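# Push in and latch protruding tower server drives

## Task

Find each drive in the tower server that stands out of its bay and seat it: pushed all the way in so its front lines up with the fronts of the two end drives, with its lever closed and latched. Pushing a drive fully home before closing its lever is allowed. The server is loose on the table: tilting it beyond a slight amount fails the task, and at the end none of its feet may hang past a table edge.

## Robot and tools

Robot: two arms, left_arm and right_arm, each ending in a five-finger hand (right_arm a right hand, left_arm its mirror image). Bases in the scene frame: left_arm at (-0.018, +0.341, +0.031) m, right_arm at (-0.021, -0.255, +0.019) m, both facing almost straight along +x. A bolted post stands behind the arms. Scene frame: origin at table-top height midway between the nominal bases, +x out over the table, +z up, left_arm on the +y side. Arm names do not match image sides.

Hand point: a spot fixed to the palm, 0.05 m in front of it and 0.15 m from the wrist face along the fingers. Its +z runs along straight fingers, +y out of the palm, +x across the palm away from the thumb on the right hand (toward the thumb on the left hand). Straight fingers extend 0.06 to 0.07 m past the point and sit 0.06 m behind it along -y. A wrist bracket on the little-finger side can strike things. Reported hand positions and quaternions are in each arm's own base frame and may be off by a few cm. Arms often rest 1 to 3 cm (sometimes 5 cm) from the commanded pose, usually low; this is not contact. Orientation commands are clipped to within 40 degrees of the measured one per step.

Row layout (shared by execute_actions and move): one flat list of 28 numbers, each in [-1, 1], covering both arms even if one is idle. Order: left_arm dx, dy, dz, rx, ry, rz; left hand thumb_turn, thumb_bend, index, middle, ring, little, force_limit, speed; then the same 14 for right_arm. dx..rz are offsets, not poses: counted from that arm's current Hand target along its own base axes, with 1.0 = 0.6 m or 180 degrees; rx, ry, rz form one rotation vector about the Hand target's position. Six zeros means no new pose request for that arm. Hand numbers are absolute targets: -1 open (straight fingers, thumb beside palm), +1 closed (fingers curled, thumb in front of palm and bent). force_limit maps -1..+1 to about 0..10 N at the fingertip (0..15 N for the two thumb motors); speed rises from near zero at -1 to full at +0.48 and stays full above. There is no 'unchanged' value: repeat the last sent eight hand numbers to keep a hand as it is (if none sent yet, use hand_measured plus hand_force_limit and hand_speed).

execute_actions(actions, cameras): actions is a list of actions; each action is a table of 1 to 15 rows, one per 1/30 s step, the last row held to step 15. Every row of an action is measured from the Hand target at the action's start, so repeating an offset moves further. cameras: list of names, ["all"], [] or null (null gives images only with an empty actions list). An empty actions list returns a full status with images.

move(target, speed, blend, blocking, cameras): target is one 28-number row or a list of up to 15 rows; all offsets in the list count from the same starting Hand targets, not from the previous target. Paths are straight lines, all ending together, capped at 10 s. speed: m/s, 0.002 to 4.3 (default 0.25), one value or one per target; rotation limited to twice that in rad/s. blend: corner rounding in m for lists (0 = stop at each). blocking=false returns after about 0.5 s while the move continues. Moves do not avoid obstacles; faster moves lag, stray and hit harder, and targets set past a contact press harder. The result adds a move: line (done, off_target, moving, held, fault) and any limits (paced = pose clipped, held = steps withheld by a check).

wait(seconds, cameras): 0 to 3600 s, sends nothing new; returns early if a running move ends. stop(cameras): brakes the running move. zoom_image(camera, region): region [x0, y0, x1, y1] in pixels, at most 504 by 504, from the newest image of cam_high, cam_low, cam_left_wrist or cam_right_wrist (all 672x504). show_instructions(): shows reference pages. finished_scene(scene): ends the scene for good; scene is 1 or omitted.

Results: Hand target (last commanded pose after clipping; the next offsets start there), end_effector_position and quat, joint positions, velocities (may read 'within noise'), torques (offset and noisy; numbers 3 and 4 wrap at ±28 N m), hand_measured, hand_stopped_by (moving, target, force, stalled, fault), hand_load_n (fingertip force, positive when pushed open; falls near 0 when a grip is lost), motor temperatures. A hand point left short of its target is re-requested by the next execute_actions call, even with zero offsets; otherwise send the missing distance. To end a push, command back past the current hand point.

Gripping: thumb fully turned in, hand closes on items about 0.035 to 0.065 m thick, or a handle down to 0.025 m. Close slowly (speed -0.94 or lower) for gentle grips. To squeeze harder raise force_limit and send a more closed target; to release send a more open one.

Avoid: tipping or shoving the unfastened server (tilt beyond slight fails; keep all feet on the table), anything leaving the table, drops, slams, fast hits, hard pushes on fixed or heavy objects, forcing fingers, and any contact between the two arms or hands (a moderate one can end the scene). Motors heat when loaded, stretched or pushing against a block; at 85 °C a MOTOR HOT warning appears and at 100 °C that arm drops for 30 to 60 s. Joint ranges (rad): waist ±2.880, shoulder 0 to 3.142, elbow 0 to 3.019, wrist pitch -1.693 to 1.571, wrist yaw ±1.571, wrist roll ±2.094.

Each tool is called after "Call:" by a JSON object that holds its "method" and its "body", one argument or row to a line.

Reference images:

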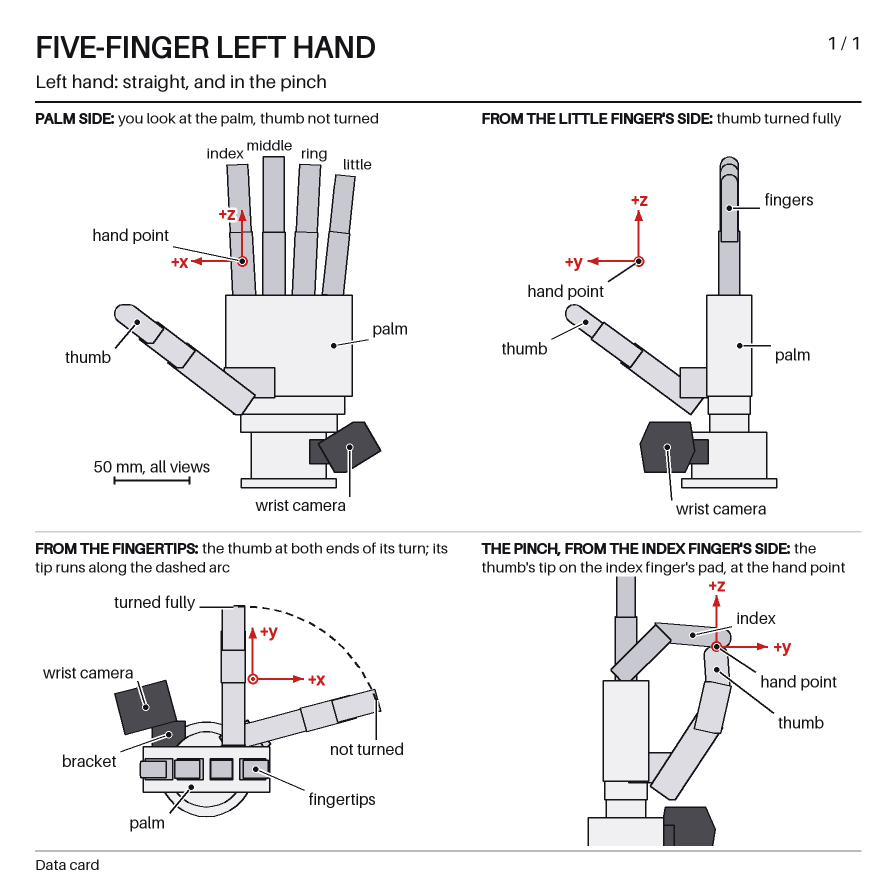

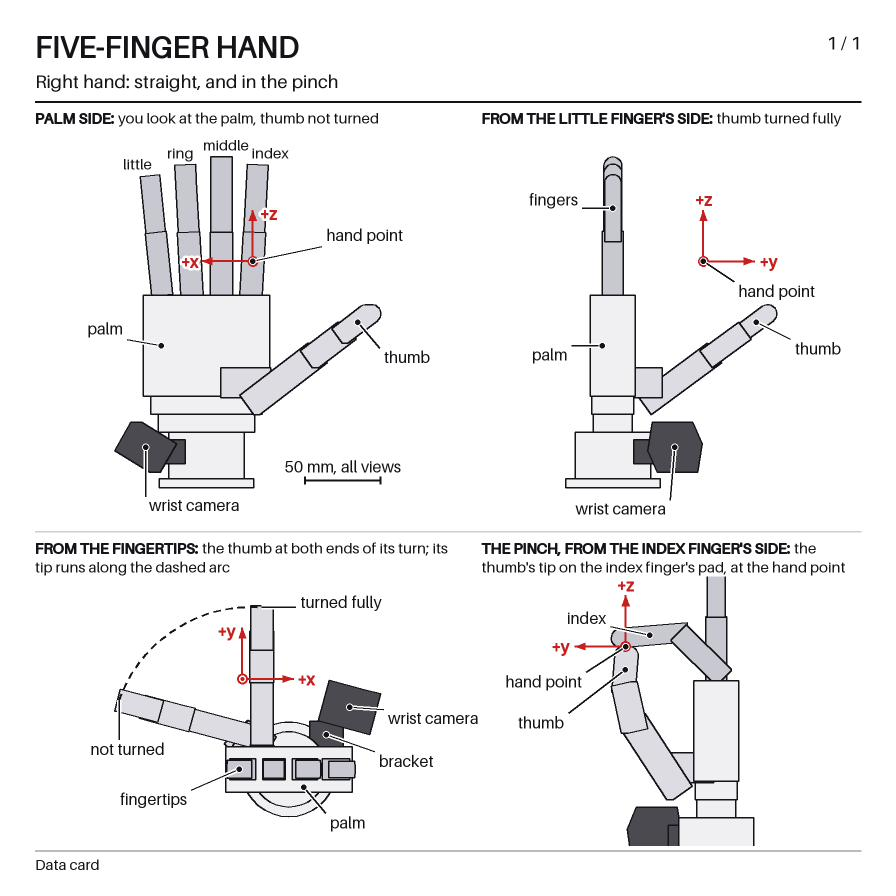

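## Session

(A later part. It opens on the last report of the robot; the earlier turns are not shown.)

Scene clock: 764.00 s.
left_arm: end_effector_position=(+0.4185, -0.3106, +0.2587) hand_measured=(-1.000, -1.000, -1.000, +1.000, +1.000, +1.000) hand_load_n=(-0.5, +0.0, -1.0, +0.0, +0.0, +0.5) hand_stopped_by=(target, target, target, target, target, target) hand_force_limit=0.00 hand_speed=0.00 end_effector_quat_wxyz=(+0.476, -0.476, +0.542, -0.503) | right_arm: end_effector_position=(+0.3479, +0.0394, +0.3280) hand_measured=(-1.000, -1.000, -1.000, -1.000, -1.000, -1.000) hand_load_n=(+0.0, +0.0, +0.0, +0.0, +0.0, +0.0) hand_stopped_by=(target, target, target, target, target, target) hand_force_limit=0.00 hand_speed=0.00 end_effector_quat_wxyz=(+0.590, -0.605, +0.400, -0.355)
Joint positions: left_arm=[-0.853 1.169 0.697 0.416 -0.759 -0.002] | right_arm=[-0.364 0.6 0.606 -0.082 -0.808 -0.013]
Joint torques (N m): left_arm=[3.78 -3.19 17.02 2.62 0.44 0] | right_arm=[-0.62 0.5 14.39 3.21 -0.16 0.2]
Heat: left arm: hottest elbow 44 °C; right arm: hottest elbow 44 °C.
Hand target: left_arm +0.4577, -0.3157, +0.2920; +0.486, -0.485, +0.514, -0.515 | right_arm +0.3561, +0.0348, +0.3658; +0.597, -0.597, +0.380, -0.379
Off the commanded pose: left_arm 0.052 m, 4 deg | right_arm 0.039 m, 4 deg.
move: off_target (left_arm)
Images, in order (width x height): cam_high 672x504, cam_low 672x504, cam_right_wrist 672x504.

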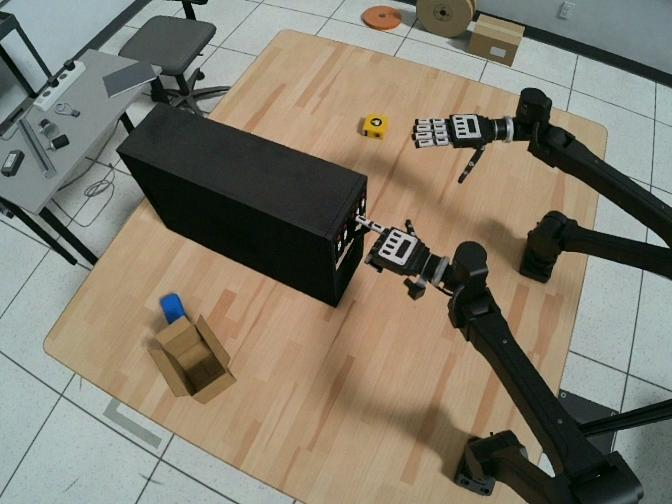

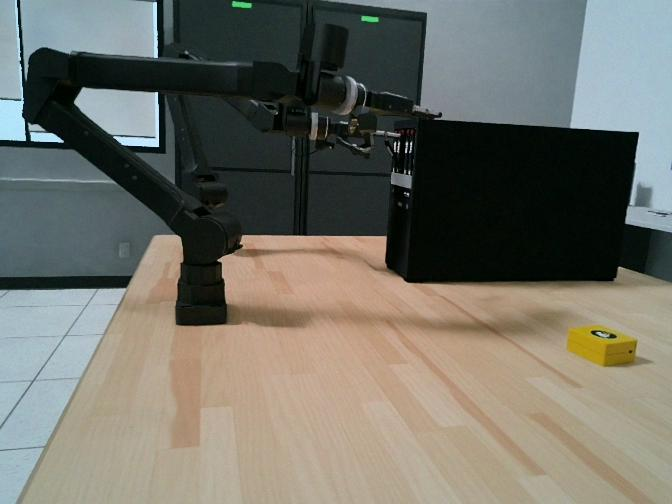

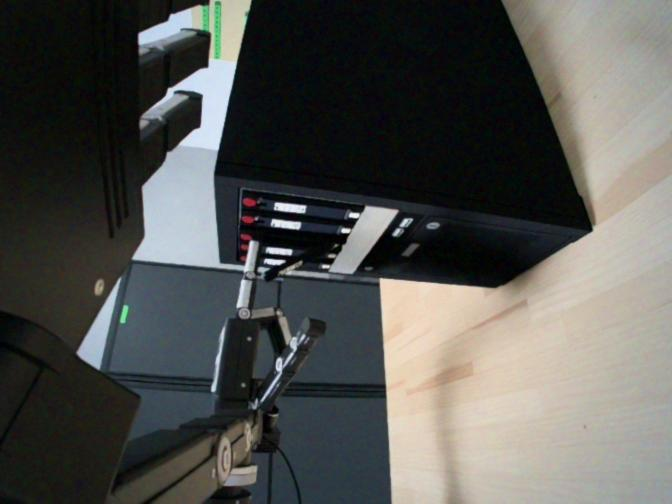

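Call:
{"method": "move", "body": {
  "target": [
    [-0.14,0,-0.003,0,0,0,-1,-1,-1,1,1,1,0.0,0.0,0,0,0,0,0,0,-1,-1,-1,-1,-1,-1,0.0,0]
  ],
  "speed": 0.08,
  "cameras": ["cam_low","cam_high","cam_right_wrist"]
}}

Call:
{"method": "zoom_image", "body": {
  "camera": "cam_right_wrist",
  "region": [200, 160, 360, 320]
}}

Call:
{"method": "zoom_image", "body": {
  "camera": "cam_low",
  "region": [340, 80, 460, 200]
}}

Call:
{"method": "zoom_image", "body": {
  "camera": "cam_high",
  "region": [320, 170, 440, 290]
}}

Scene clock: 792.03 s.
left_arm: end_effector_position=(+0.3782, -0.3161, +0.2917) hand_measured=(-1.000, -1.000, -1.000, +1.000, +1.000, +1.000) hand_load_n=(+0.0, +0.0, +0.0, +0.0, +0.0, +0.0) hand_stopped_by=(target, target, target, target, target, target) hand_force_limit=0.00 hand_speed=0.00 end_effector_quat_wxyz=(+0.486, -0.488, +0.510, -0.516) | right_arm: end_effector_position=(+0.3479, +0.0394, +0.3280) hand_measured=(-1.000, -1.000, -1.000, -1.000, -1.000, -1.000) hand_load_n=(+0.0, +0.0, +0.0, +0.0, +0.0, -0.5) hand_stopped_by=(target, target, target, target, target, target) hand_force_limit=0.00 hand_speed=0.00 end_effector_quat_wxyz=(+0.590, -0.605, +0.400, -0.355)
Joint positions: left_arm=[-0.975 1.084 0.69 0.402 -0.923 -0.002] | right_arm=[-0.364 0.6 0.606 -0.082 -0.808 -0.013]
Joint torques (N m): left_arm=[-1.49 -6.3 8.66 1.63 -0.17 -0.01] | right_arm=[-0.56 0.44 14.38 3.21 -0.16 0.21]
Heat: left arm: hottest elbow 43 °C; right arm: hottest elbow 45 °C.
Hand target: left_arm +0.3736, -0.3158, +0.2901; +0.486, -0.485, +0.514, -0.515 | right_arm +0.3561, +0.0348, +0.3658; +0.597, -0.597, +0.380, -0.379
Off the commanded pose: left_arm 0.005 m, 1 deg | right_arm 0.039 m, 4 deg.
move: done
Images, in order (width x height): cam_high 672x504, cam_low 672x504, cam_right_wrist 672x504.

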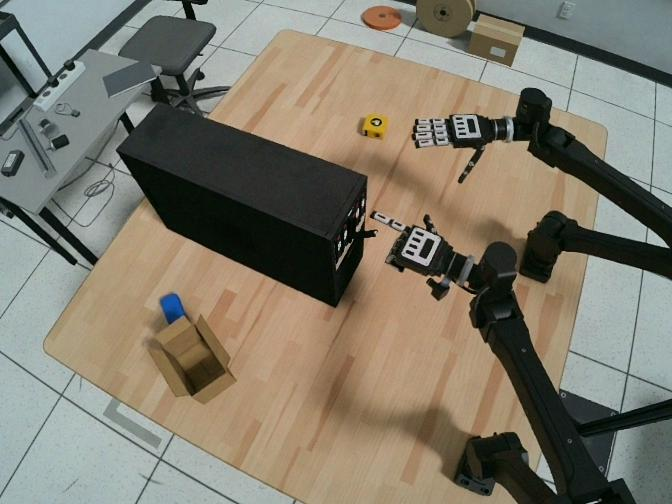

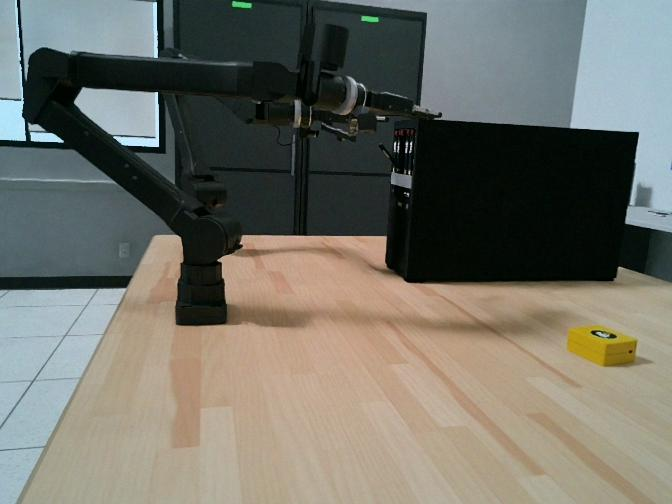

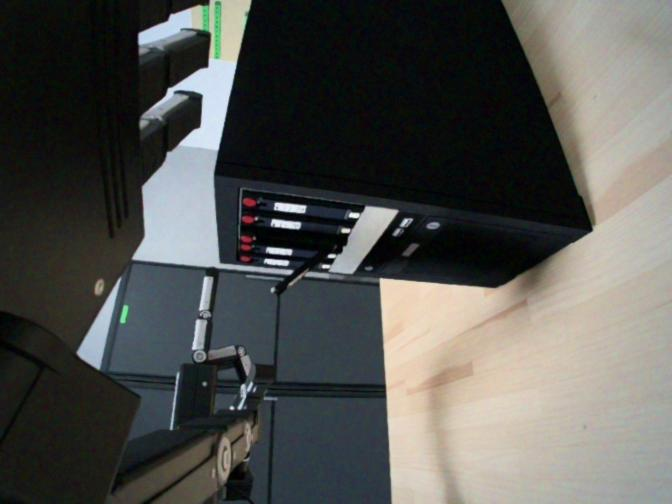

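Scaled by 3.150 from the camera's image (finer frame: 960x720).

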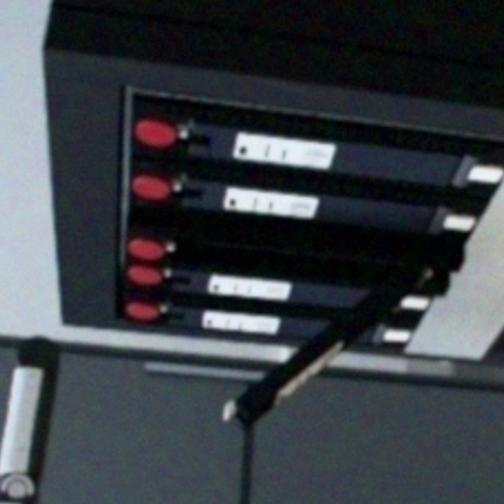

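Scaled by 4.200 from the camera's image (finer frame: 960x720).

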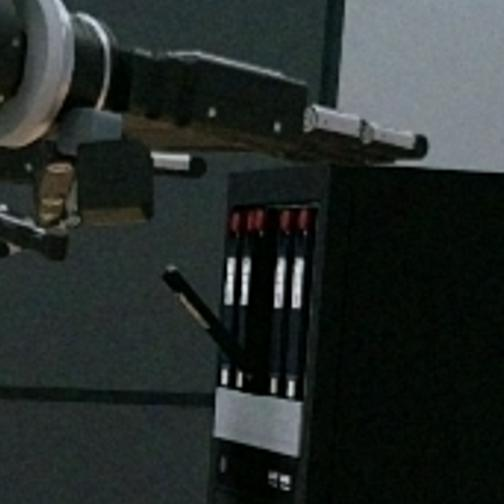

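Scaled by 4.200 from the camera's image (finer frame: 960x720).

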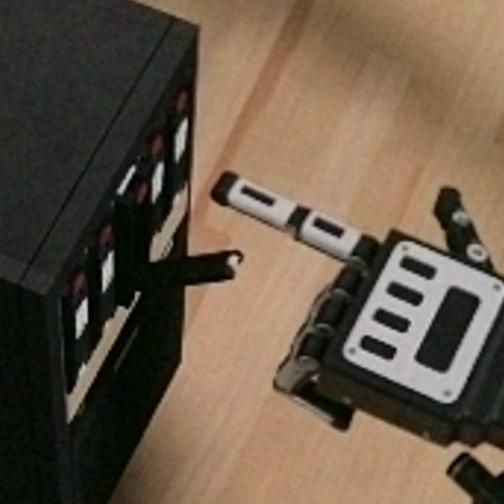

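Call:
{"method": "move", "body": {
  "target": [
    [-0.08,0,0,0,0,0,-1,-1,-1,1,1,1,0.0,0.0,0,0,0,0,0,0,-1,-1,-1,-1,-1,-1,0.0,0],
    [-0.08,0,-0.113,0,0,0,-1,-1,-1,1,1,1,0.0,0.0,0,0,0,0,0,0,-1,-1,-1,-1,-1,-1,0.0,0]
  ],
  "speed": 0.1,
  "blend": [0.01,0],
  "cameras": ["cam_low","cam_high","cam_right_wrist"]
}}

Call:
{"method": "zoom_image", "body": {
  "camera": "cam_right_wrist",
  "region": [200, 180, 360, 340]
}}

Call:
{"method": "zoom_image", "body": {
  "camera": "cam_low",
  "region": [340, 80, 460, 200]
}}

Call:
{"method": "zoom_image", "body": {
  "camera": "cam_high",
  "region": [320, 170, 440, 290]
}}

Scene clock: 823.00 s.
left_arm: end_effector_position=(+0.3284, -0.3139, +0.2260) hand_measured=(-1.000, -1.000, -1.000, +1.000, +1.000, +1.000) hand_load_n=(+0.0, +0.0, +0.0, +0.0, +0.0, +0.0) hand_stopped_by=(target, target, target, target, target, target) hand_force_limit=0.00 hand_speed=0.00 end_effector_quat_wxyz=(+0.486, -0.487, +0.512, -0.513) | right_arm: end_effector_position=(+0.3479, +0.0394, +0.3280) hand_measured=(-1.000, -1.000, -1.000, -1.000, -1.000, -1.000) hand_load_n=(+0.0, +0.0, +0.0, +0.0, +0.0, +0.0) hand_stopped_by=(target, target, target, target, target, target) hand_force_limit=0.00 hand_speed=0.00 end_effector_quat_wxyz=(+0.590, -0.605, +0.400, -0.355)
Joint positions: left_arm=[-1.107 1.11 0.516 0.595 -1.055 -0.002] | right_arm=[-0.364 0.6 0.606 -0.082 -0.808 -0.013]
Joint torques (N m): left_arm=[-1.32 -4.54 7.77 2.4 -0.17 -0.03] | right_arm=[-0.62 0.44 14.38 3.21 -0.16 0.2]
Heat: left arm: hottest elbow 42 °C; right arm: hottest elbow 45 °C.
Hand target: left_arm +0.3257, -0.3156, +0.2223; +0.486, -0.485, +0.514, -0.514 | right_arm +0.3561, +0.0348, +0.3658; +0.597, -0.597, +0.380, -0.379
Off the commanded pose: left_arm 0.005 m, 0 deg | right_arm 0.039 m, 4 deg.
move: done
Images, in order (width x height): cam_high 672x504, cam_low 672x504, cam_right_wrist 672x504.

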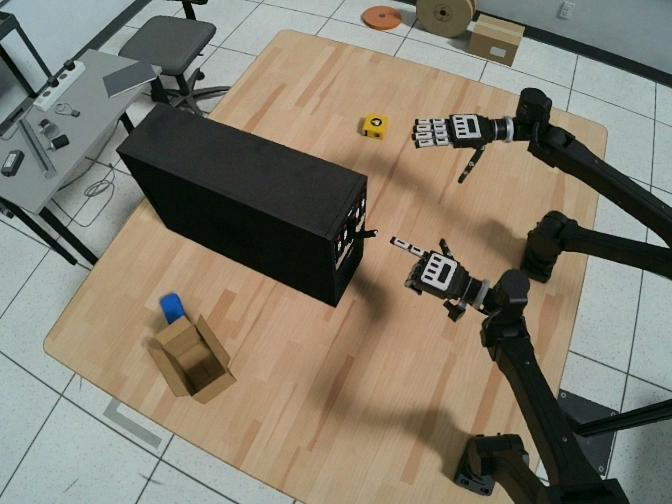

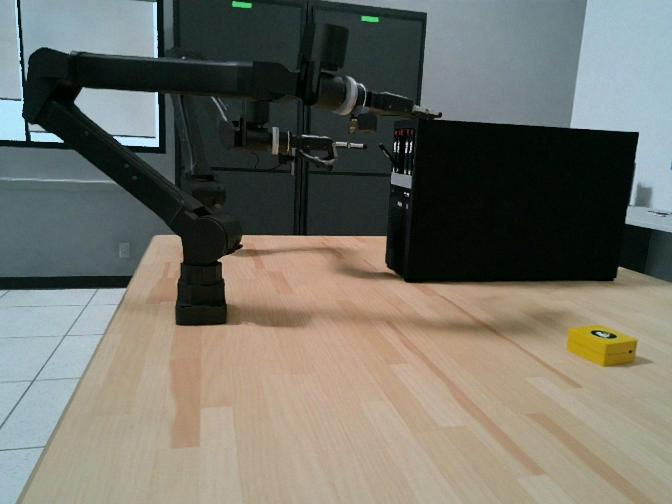

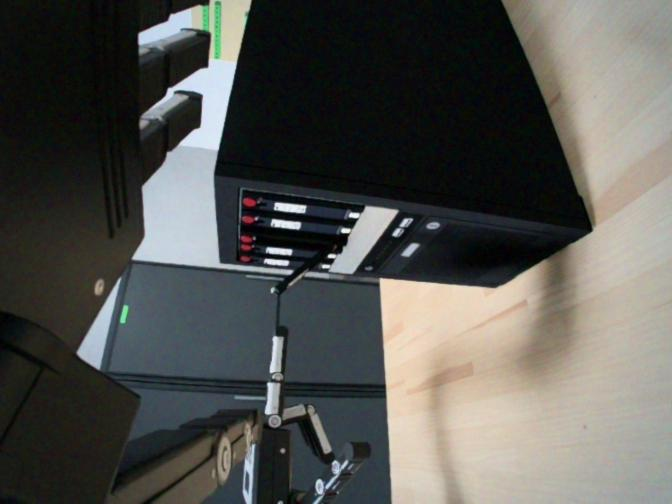

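Scaled by 3.150 from the camera's image (finer frame: 960x720).

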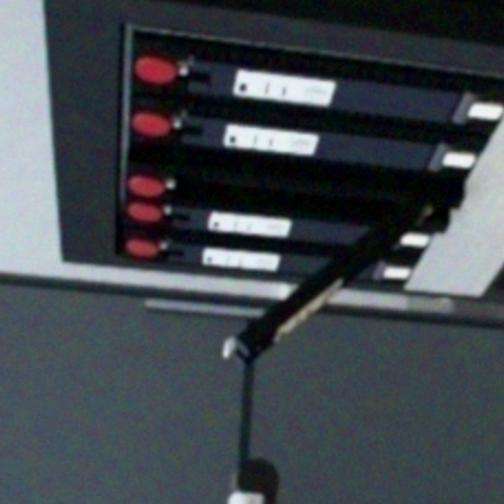

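Scaled by 4.200 from the camera's image (finer frame: 960x720).

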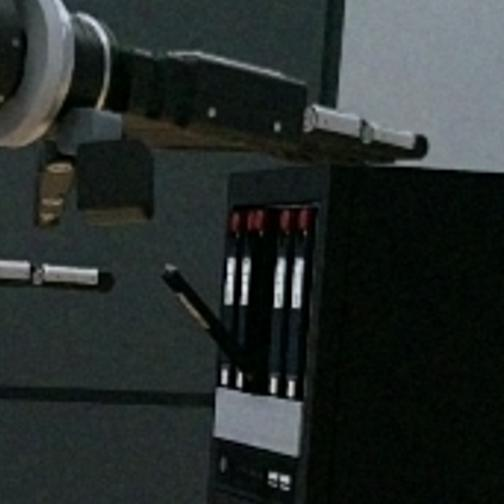

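Scaled by 4.200 from the camera's image (finer frame: 960x720).

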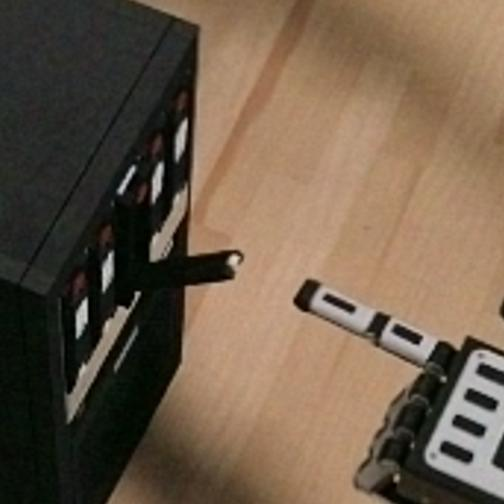

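Call:
{"method": "move", "body": {
  "target": [
    [0.025,0.003,0.016,0,0,0,-1,-1,-1,1,1,1,0.0,0.0,0,0,0,0,0,0,-1,-1,-1,-1,-1,-1,0.0,0]
  ],
  "speed": 0.04,
  "cameras": ["cam_low","cam_high","cam_right_wrist"]
}}

Call:
{"method": "zoom_image", "body": {
  "camera": "cam_right_wrist",
  "region": [200, 180, 360, 340]
}}

Call:
{"method": "zoom_image", "body": {
  "camera": "cam_low",
  "region": [340, 80, 460, 200]
}}

Call:
{"method": "zoom_image", "body": {
  "camera": "cam_high",
  "region": [320, 170, 440, 290]
}}

Scene clock: 859.37 s.
left_arm: end_effector_position=(+0.3351, -0.3121, +0.2247) hand_measured=(-1.000, -1.000, -1.000, +1.000, +1.000, +1.000) hand_load_n=(+0.0, +0.0, +0.0, +0.0, +0.0, +0.0) hand_stopped_by=(target, target, target, target, target, target) hand_force_limit=0.00 hand_speed=0.00 end_effector_quat_wxyz=(+0.484, -0.484, +0.517, -0.514) | right_arm: end_effector_position=(+0.3479, +0.0394, +0.3280) hand_measured=(-1.000, -1.000, -1.000, -1.000, -1.000, -1.000) hand_load_n=(+0.0, +0.0, +0.0, +0.0, +0.0, +0.0) hand_stopped_by=(target, target, target, target, target, target) hand_force_limit=0.00 hand_speed=0.00 end_effector_quat_wxyz=(+0.590, -0.605, +0.400, -0.355)
Joint positions: left_arm=[-1.079 1.11 0.516 0.588 -1.015 -0.002] | right_arm=[-0.364 0.6 0.606 -0.082 -0.808 -0.013]
Joint torques (N m): left_arm=[0.21 -4.31 10.21 1.55 0.02 -0.01] | right_arm=[-0.56 0.5 14.38 3.21 -0.16 0.21]
Heat: left arm: hottest elbow 40 °C; right arm: hottest elbow 45 °C.
Hand target: left_arm +0.3407, -0.3138, +0.2319; +0.486, -0.485, +0.514, -0.514 | right_arm +0.3561, +0.0348, +0.3658; +0.597, -0.597, +0.380, -0.379
Off the commanded pose: left_arm 0.009 m, 0 deg | right_arm 0.039 m, 4 deg.
move: done
Images, in order (width x height): cam_high 672x504, cam_low 672x504, cam_right_wrist 672x504.

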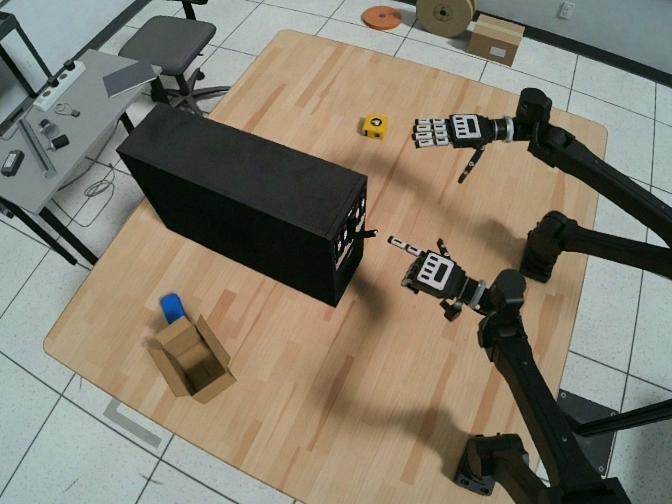

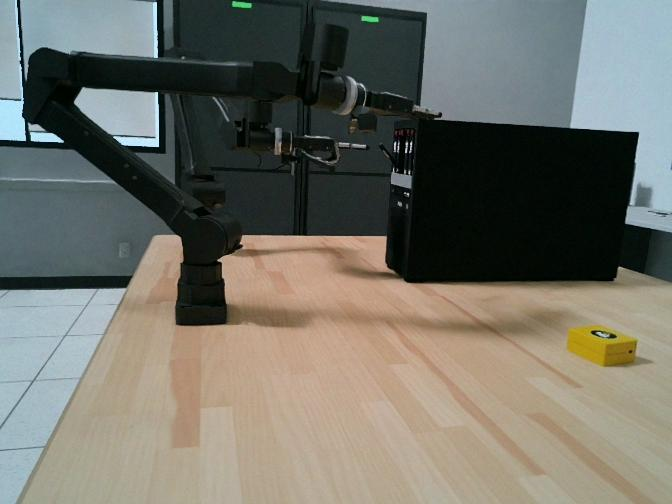

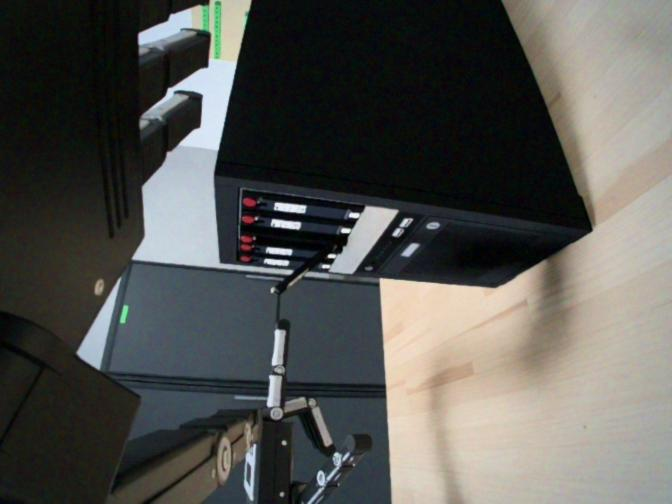

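Scaled by 3.150 from the camera's image (finer frame: 960x720).

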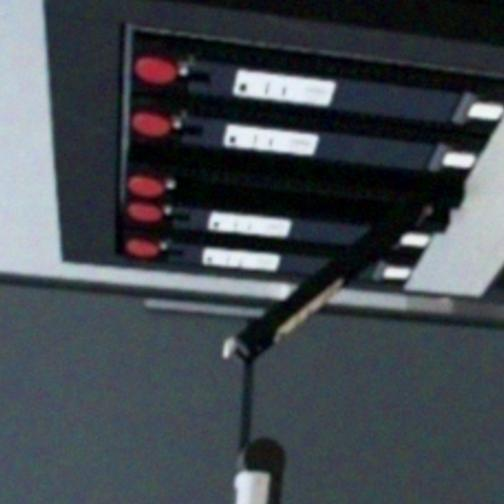

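Scaled by 4.200 from the camera's image (finer frame: 960x720).

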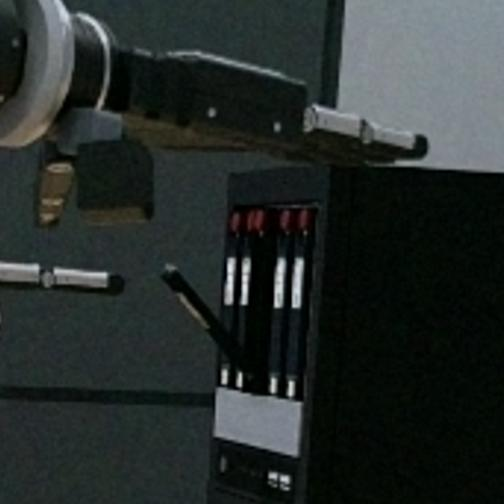

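Scaled by 4.200 from the camera's image (finer frame: 960x720).

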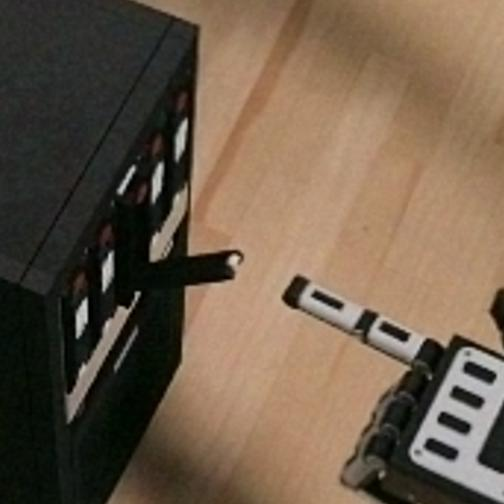

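Call:
{"method": "move", "body": {
  "target": [
    [0.03,0.002,0.016,0,0,0,-1,-1,-1,1,1,1,0.0,0.0,0,0,0,0,0,0,-1,-1,-1,-1,-1,-1,0.0,0]
  ],
  "speed": 0.04,
  "cameras": ["cam_low","cam_high","cam_right_wrist"]
}}

Call:
{"method": "zoom_image", "body": {
  "camera": "cam_right_wrist",
  "region": [200, 180, 360, 340]
}}

Call:
{"method": "zoom_image", "body": {
  "camera": "cam_low",
  "region": [340, 80, 460, 200]
}}

Call:
{"method": "zoom_image", "body": {
  "camera": "cam_high",
  "region": [320, 170, 440, 290]
}}

Scene clock: 879.53 s.
left_arm: end_effector_position=(+0.3475, -0.3030, +0.2187) hand_measured=(-1.000, -1.000, -1.000, +1.000, +1.000, +1.000) hand_load_n=(-0.5, +0.0, +0.0, +0.0, +0.0, +0.0) hand_stopped_by=(target, target, target, target, target, target) hand_force_limit=0.00 hand_speed=0.00 end_effector_quat_wxyz=(+0.486, -0.481, +0.527, -0.504) | right_arm: end_effector_position=(+0.3479, +0.0394, +0.3280) hand_measured=(-1.000, -1.000, -1.000, -1.000, -1.000, -1.000) hand_load_n=(-0.5, -0.5, +0.0, +0.0, +0.0, +0.0) hand_stopped_by=(target, target, target, target, target, target) hand_force_limit=0.00 hand_speed=0.00 end_effector_quat_wxyz=(+0.590, -0.605, +0.400, -0.355)
Joint positions: left_arm=[-1.029 1.11 0.516 0.56 -0.965 -0.002] | right_arm=[-0.364 0.6 0.606 -0.082 -0.808 -0.013]
Joint torques (N m): left_arm=[0.09 -4.78 12.94 1.51 0.04 -0.01] | right_arm=[-0.56 0.44 14.39 3.21 -0.16 0.21]
Heat: left arm: hottest elbow 40 °C; right arm: hottest elbow 45 °C.
Hand target: left_arm +0.3587, -0.3126, +0.2415; +0.486, -0.485, +0.514, -0.514 | right_arm +0.3561, +0.0348, +0.3658; +0.597, -0.597, +0.380, -0.379
Off the commanded pose: left_arm 0.027 m, 2 deg | right_arm 0.039 m, 4 deg.
move: off_target (left_arm)
Images, in order (width x height): cam_high 672x504, cam_low 672x504, cam_right_wrist 672x504.

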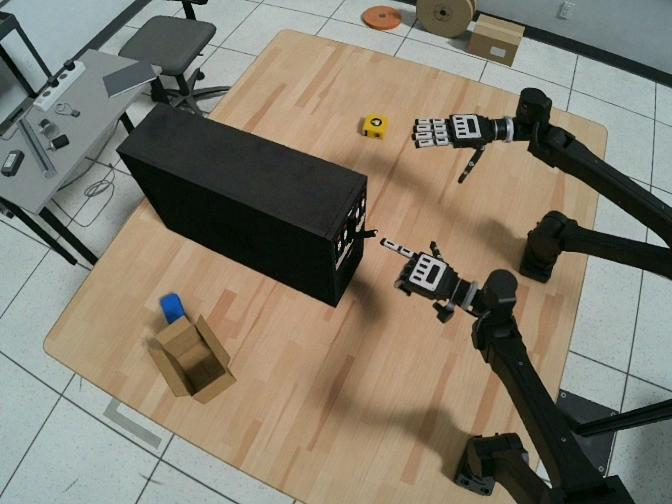

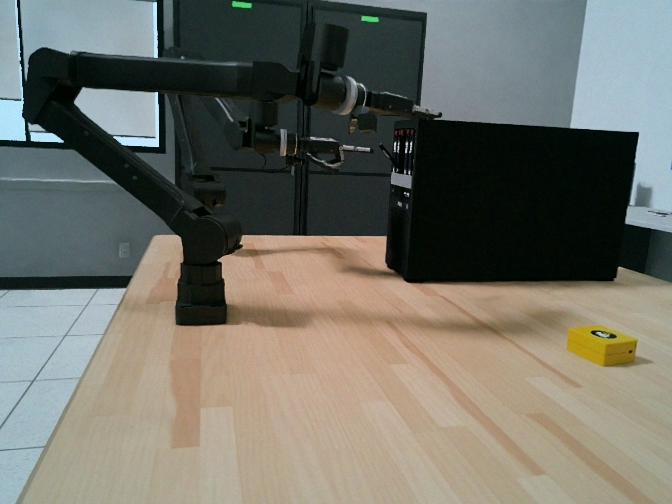

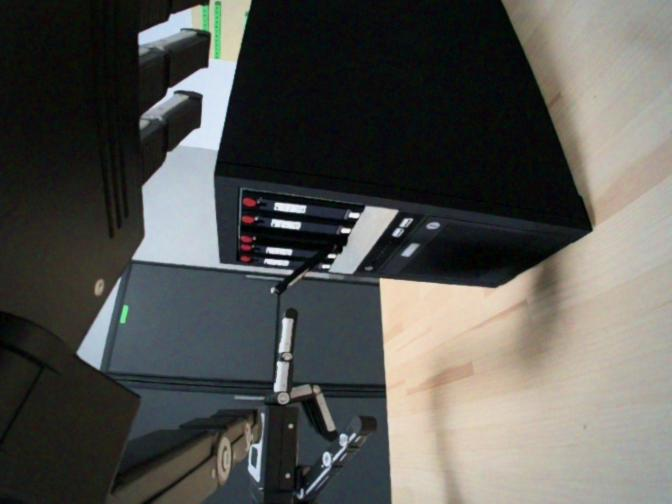

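Scaled by 3.150 from the camera's image (finer frame: 960x720).

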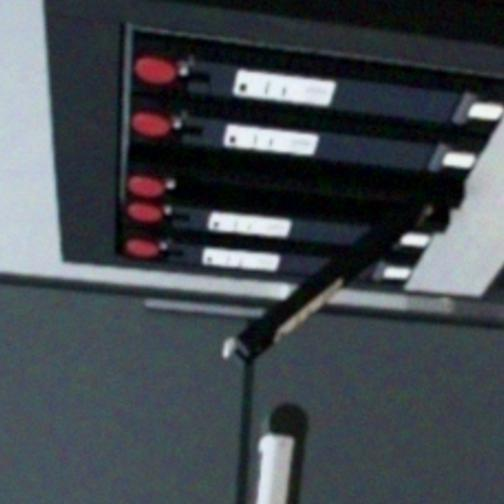

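Scaled by 4.200 from the camera's image (finer frame: 960x720).

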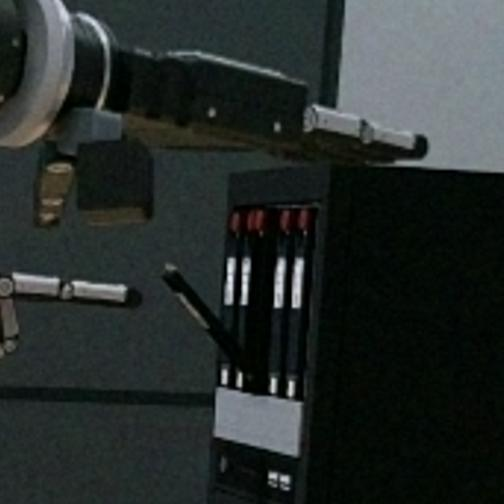

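Scaled by 4.200 from the camera's image (finer frame: 960x720).

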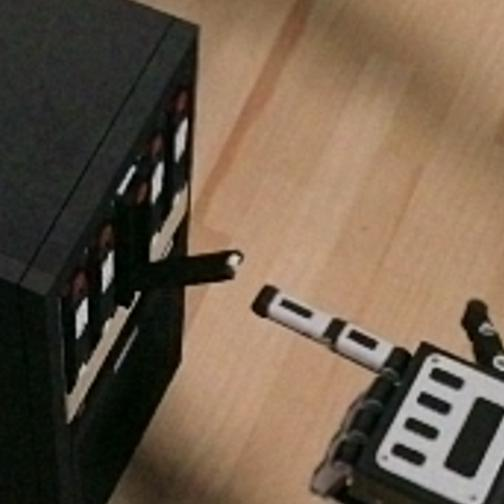

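Call:
{"method": "move", "body": {
  "target": [
    [0.008,-0.015,0.012,0,0,0,-1,-1,-1,1,1,1,0.0,0.0,0,0,0,0,0,0,-1,-1,-1,-1,-1,-1,0.0,0]
  ],
  "speed": 0.04,
  "cameras": ["cam_low","cam_high","cam_right_wrist"]
}}

Call:
{"method": "zoom_image", "body": {
  "camera": "cam_right_wrist",
  "region": [200, 180, 360, 340]
}}

Call:
{"method": "zoom_image", "body": {
  "camera": "cam_low",
  "region": [340, 80, 460, 200]
}}

Call:
{"method": "zoom_image", "body": {
  "camera": "cam_high",
  "region": [320, 170, 440, 290]
}}

Scene clock: 890.40 s.
left_arm: end_effector_position=(+0.3531, -0.3124, +0.2276) hand_measured=(-1.000, -1.000, -1.000, +1.000, +1.000, +1.000) hand_load_n=(+0.0, +0.0, -0.5, +0.0, +0.0, +0.0) hand_stopped_by=(target, target, target, target, target, target) hand_force_limit=0.00 hand_speed=0.00 end_effector_quat_wxyz=(+0.485, -0.482, +0.526, -0.506) | right_arm: end_effector_position=(+0.3479, +0.0394, +0.3280) hand_measured=(-1.000, -1.000, -1.000, -1.000, -1.000, -1.000) hand_load_n=(+0.0, +0.0, +0.0, +0.0, +0.0, +0.0) hand_stopped_by=(target, target, target, target, target, target) hand_force_limit=0.00 hand_speed=0.00 end_effector_quat_wxyz=(+0.590, -0.605, +0.400, -0.355)
Joint positions: left_arm=[-1.029 1.127 0.553 0.544 -0.965 -0.002] | right_arm=[-0.364 0.6 0.606 -0.082 -0.808 -0.013]
Joint torques (N m): left_arm=[0.09 -4.95 12.85 1.5 -0.04 0] | right_arm=[-0.56 0.5 14.38 3.19 -0.16 0.21]
Heat: left arm: hottest elbow 41 °C; right arm: hottest elbow 45 °C.
Hand target: left_arm +0.3635, -0.3216, +0.2487; +0.486, -0.485, +0.514, -0.514 | right_arm +0.3561, +0.0348, +0.3658; +0.597, -0.597, +0.380, -0.379
Off the commanded pose: left_arm 0.025 m, 2 deg | right_arm 0.039 m, 4 deg.
move: off_target (left_arm)
Images, in order (width x height): cam_high 672x504, cam_low 672x504, cam_right_wrist 672x504.

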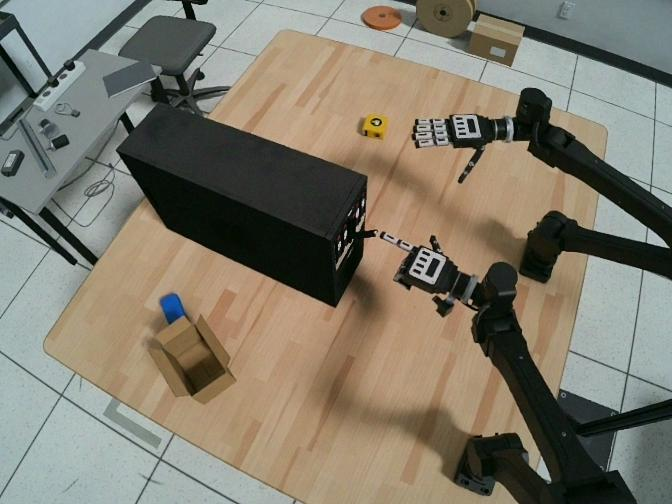

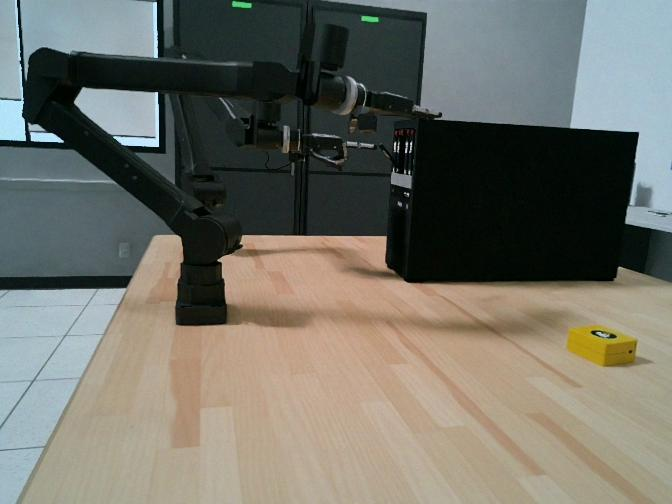

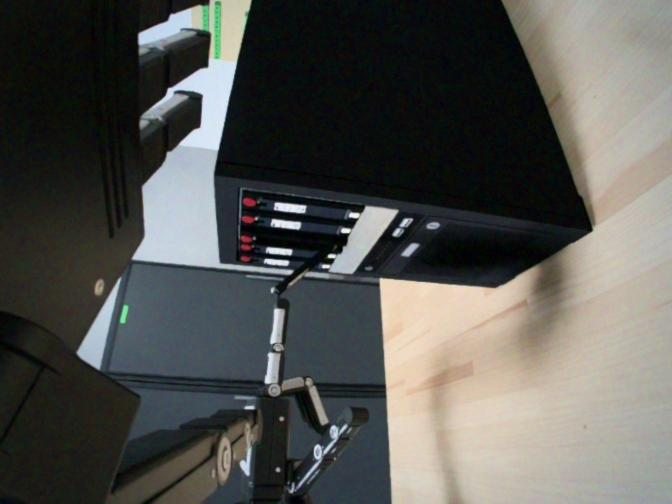

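Scaled by 3.150 from the camera's image (finer frame: 960x720).

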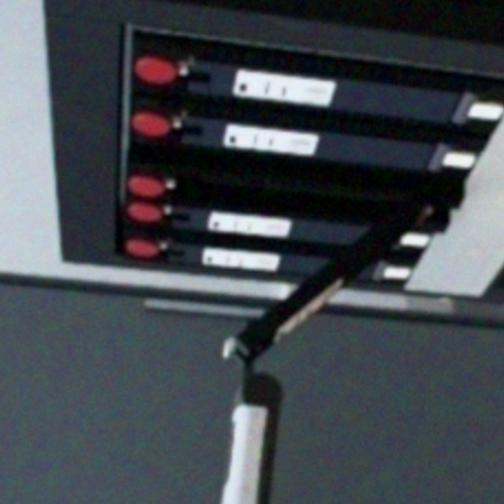

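Scaled by 4.200 from the camera's image (finer frame: 960x720).

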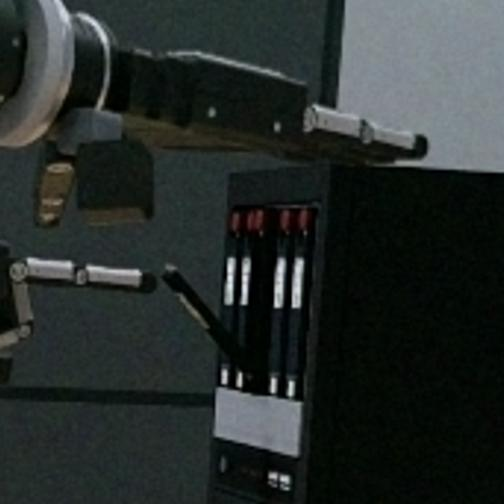

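Scaled by 4.200 from the camera's image (finer frame: 960x720).

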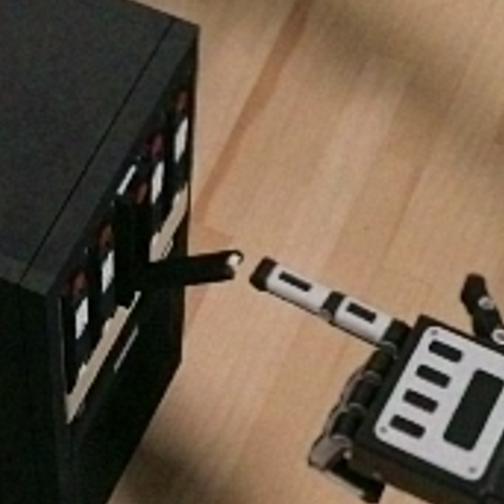

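Call:
{"method": "move", "body": {
  "target": [
    [0.02,0.0,0.012,0,0,0,-1,-1,-1,1,1,1,0.0,0.0,0,0,0,0,0,0,-1,-1,-1,-1,-1,-1,0.0,0]
  ],
  "speed": 0.04,
  "cameras": ["cam_low","cam_high","cam_right_wrist"]
}}

Call:
{"method": "zoom_image", "body": {
  "camera": "cam_right_wrist",
  "region": [200, 180, 360, 340]
}}

Call:
{"method": "zoom_image", "body": {
  "camera": "cam_low",
  "region": [340, 80, 460, 200]
}}

Call:
{"method": "zoom_image", "body": {
  "camera": "cam_high",
  "region": [320, 170, 440, 290]
}}

Scene clock: 908.63 s.
left_arm: end_effector_position=(+0.3627, -0.3137, +0.2351) hand_measured=(-1.000, -1.000, -1.000, +1.000, +1.000, +1.000) hand_load_n=(-0.5, +0.0, +0.0, +0.0, +0.0, +0.0) hand_stopped_by=(target, target, target, target, target, target) hand_force_limit=0.00 hand_speed=0.00 end_effector_quat_wxyz=(+0.484, -0.481, +0.526, -0.507) | right_arm: end_effector_position=(+0.3479, +0.0394, +0.3280) hand_measured=(-1.000, -1.000, -1.000, -1.000, -1.000, -1.000) hand_load_n=(+0.0, +0.0, +0.0, +0.0, +0.0, +0.0) hand_stopped_by=(target, target, target, target, target, target) hand_force_limit=0.00 hand_speed=0.00 end_effector_quat_wxyz=(+0.590, -0.605, +0.400, -0.355)
Joint positions: left_arm=[-1.004 1.131 0.578 0.525 -0.937 -0.002] | right_arm=[-0.364 0.6 0.606 -0.082 -0.808 -0.013]
Joint torques (N m): left_arm=[0.85 -4.66 13.22 1.42 0.05 0] | right_arm=[-0.56 0.44 14.39 3.21 -0.16 0.2]
Heat: left arm: hottest elbow 42 °C; right arm: hottest elbow 45 °C.
Hand target: left_arm +0.3755, -0.3217, +0.2560; +0.486, -0.485, +0.514, -0.514 | right_arm +0.3561, +0.0348, +0.3658; +0.597, -0.597, +0.380, -0.379
Off the commanded pose: left_arm 0.026 m, 2 deg | right_arm 0.039 m, 4 deg.
move: off_target (left_arm)
Images, in order (width x height): cam_high 672x504, cam_low 672x504, cam_right_wrist 672x504.

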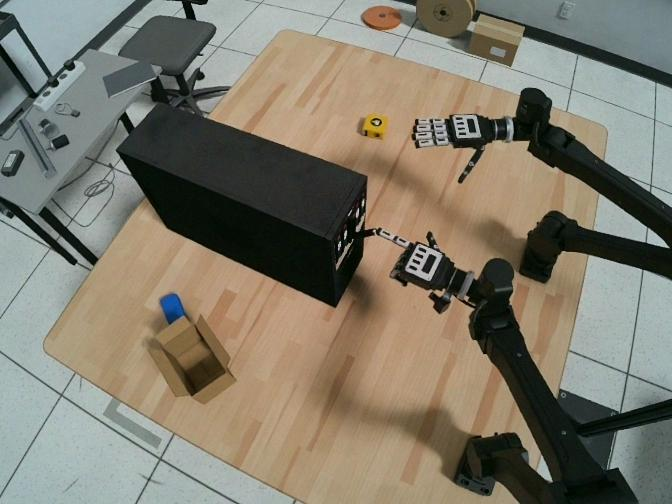

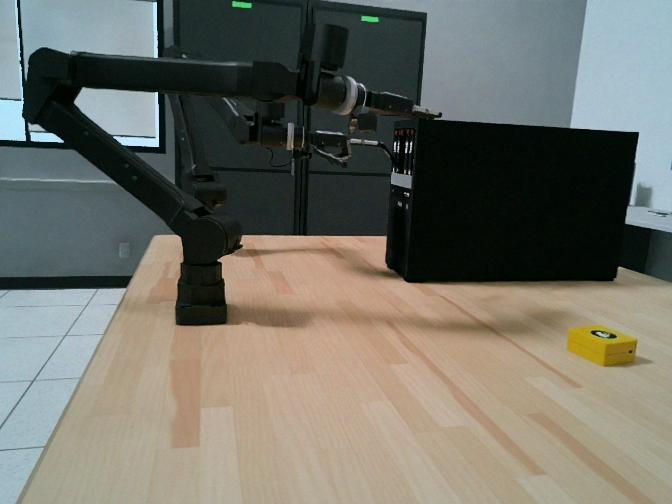

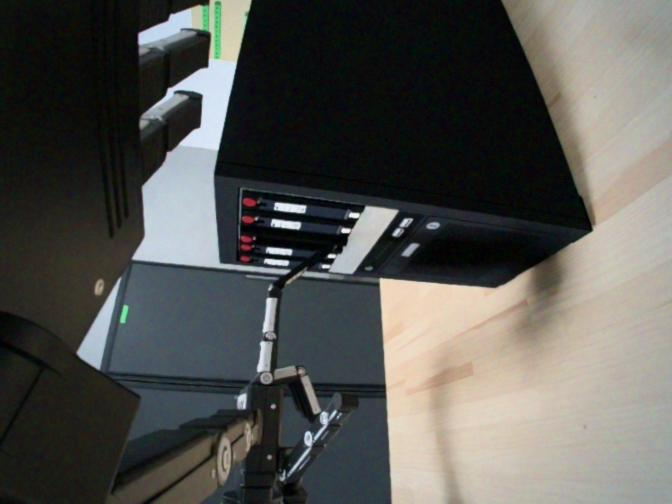

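Scaled by 3.150 from the camera's image (finer frame: 960x720).

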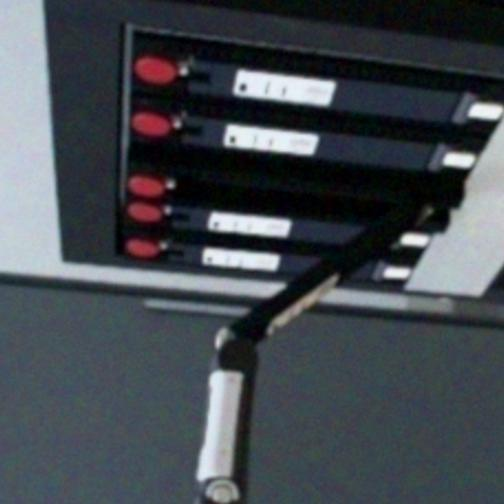

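Scaled by 4.200 from the camera's image (finer frame: 960x720).

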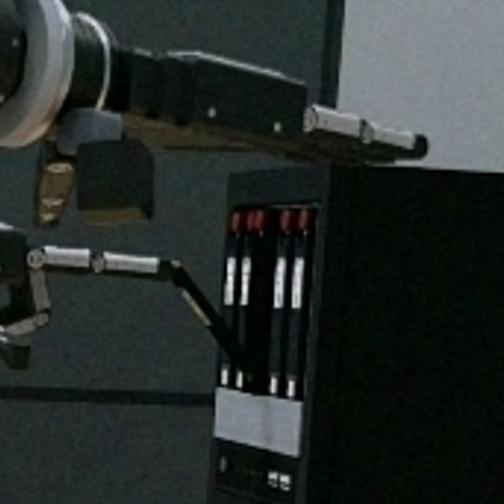

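Scaled by 4.200 from the camera's image (finer frame: 960x720).

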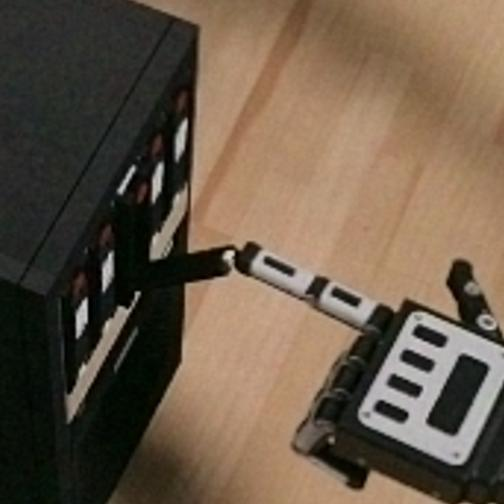

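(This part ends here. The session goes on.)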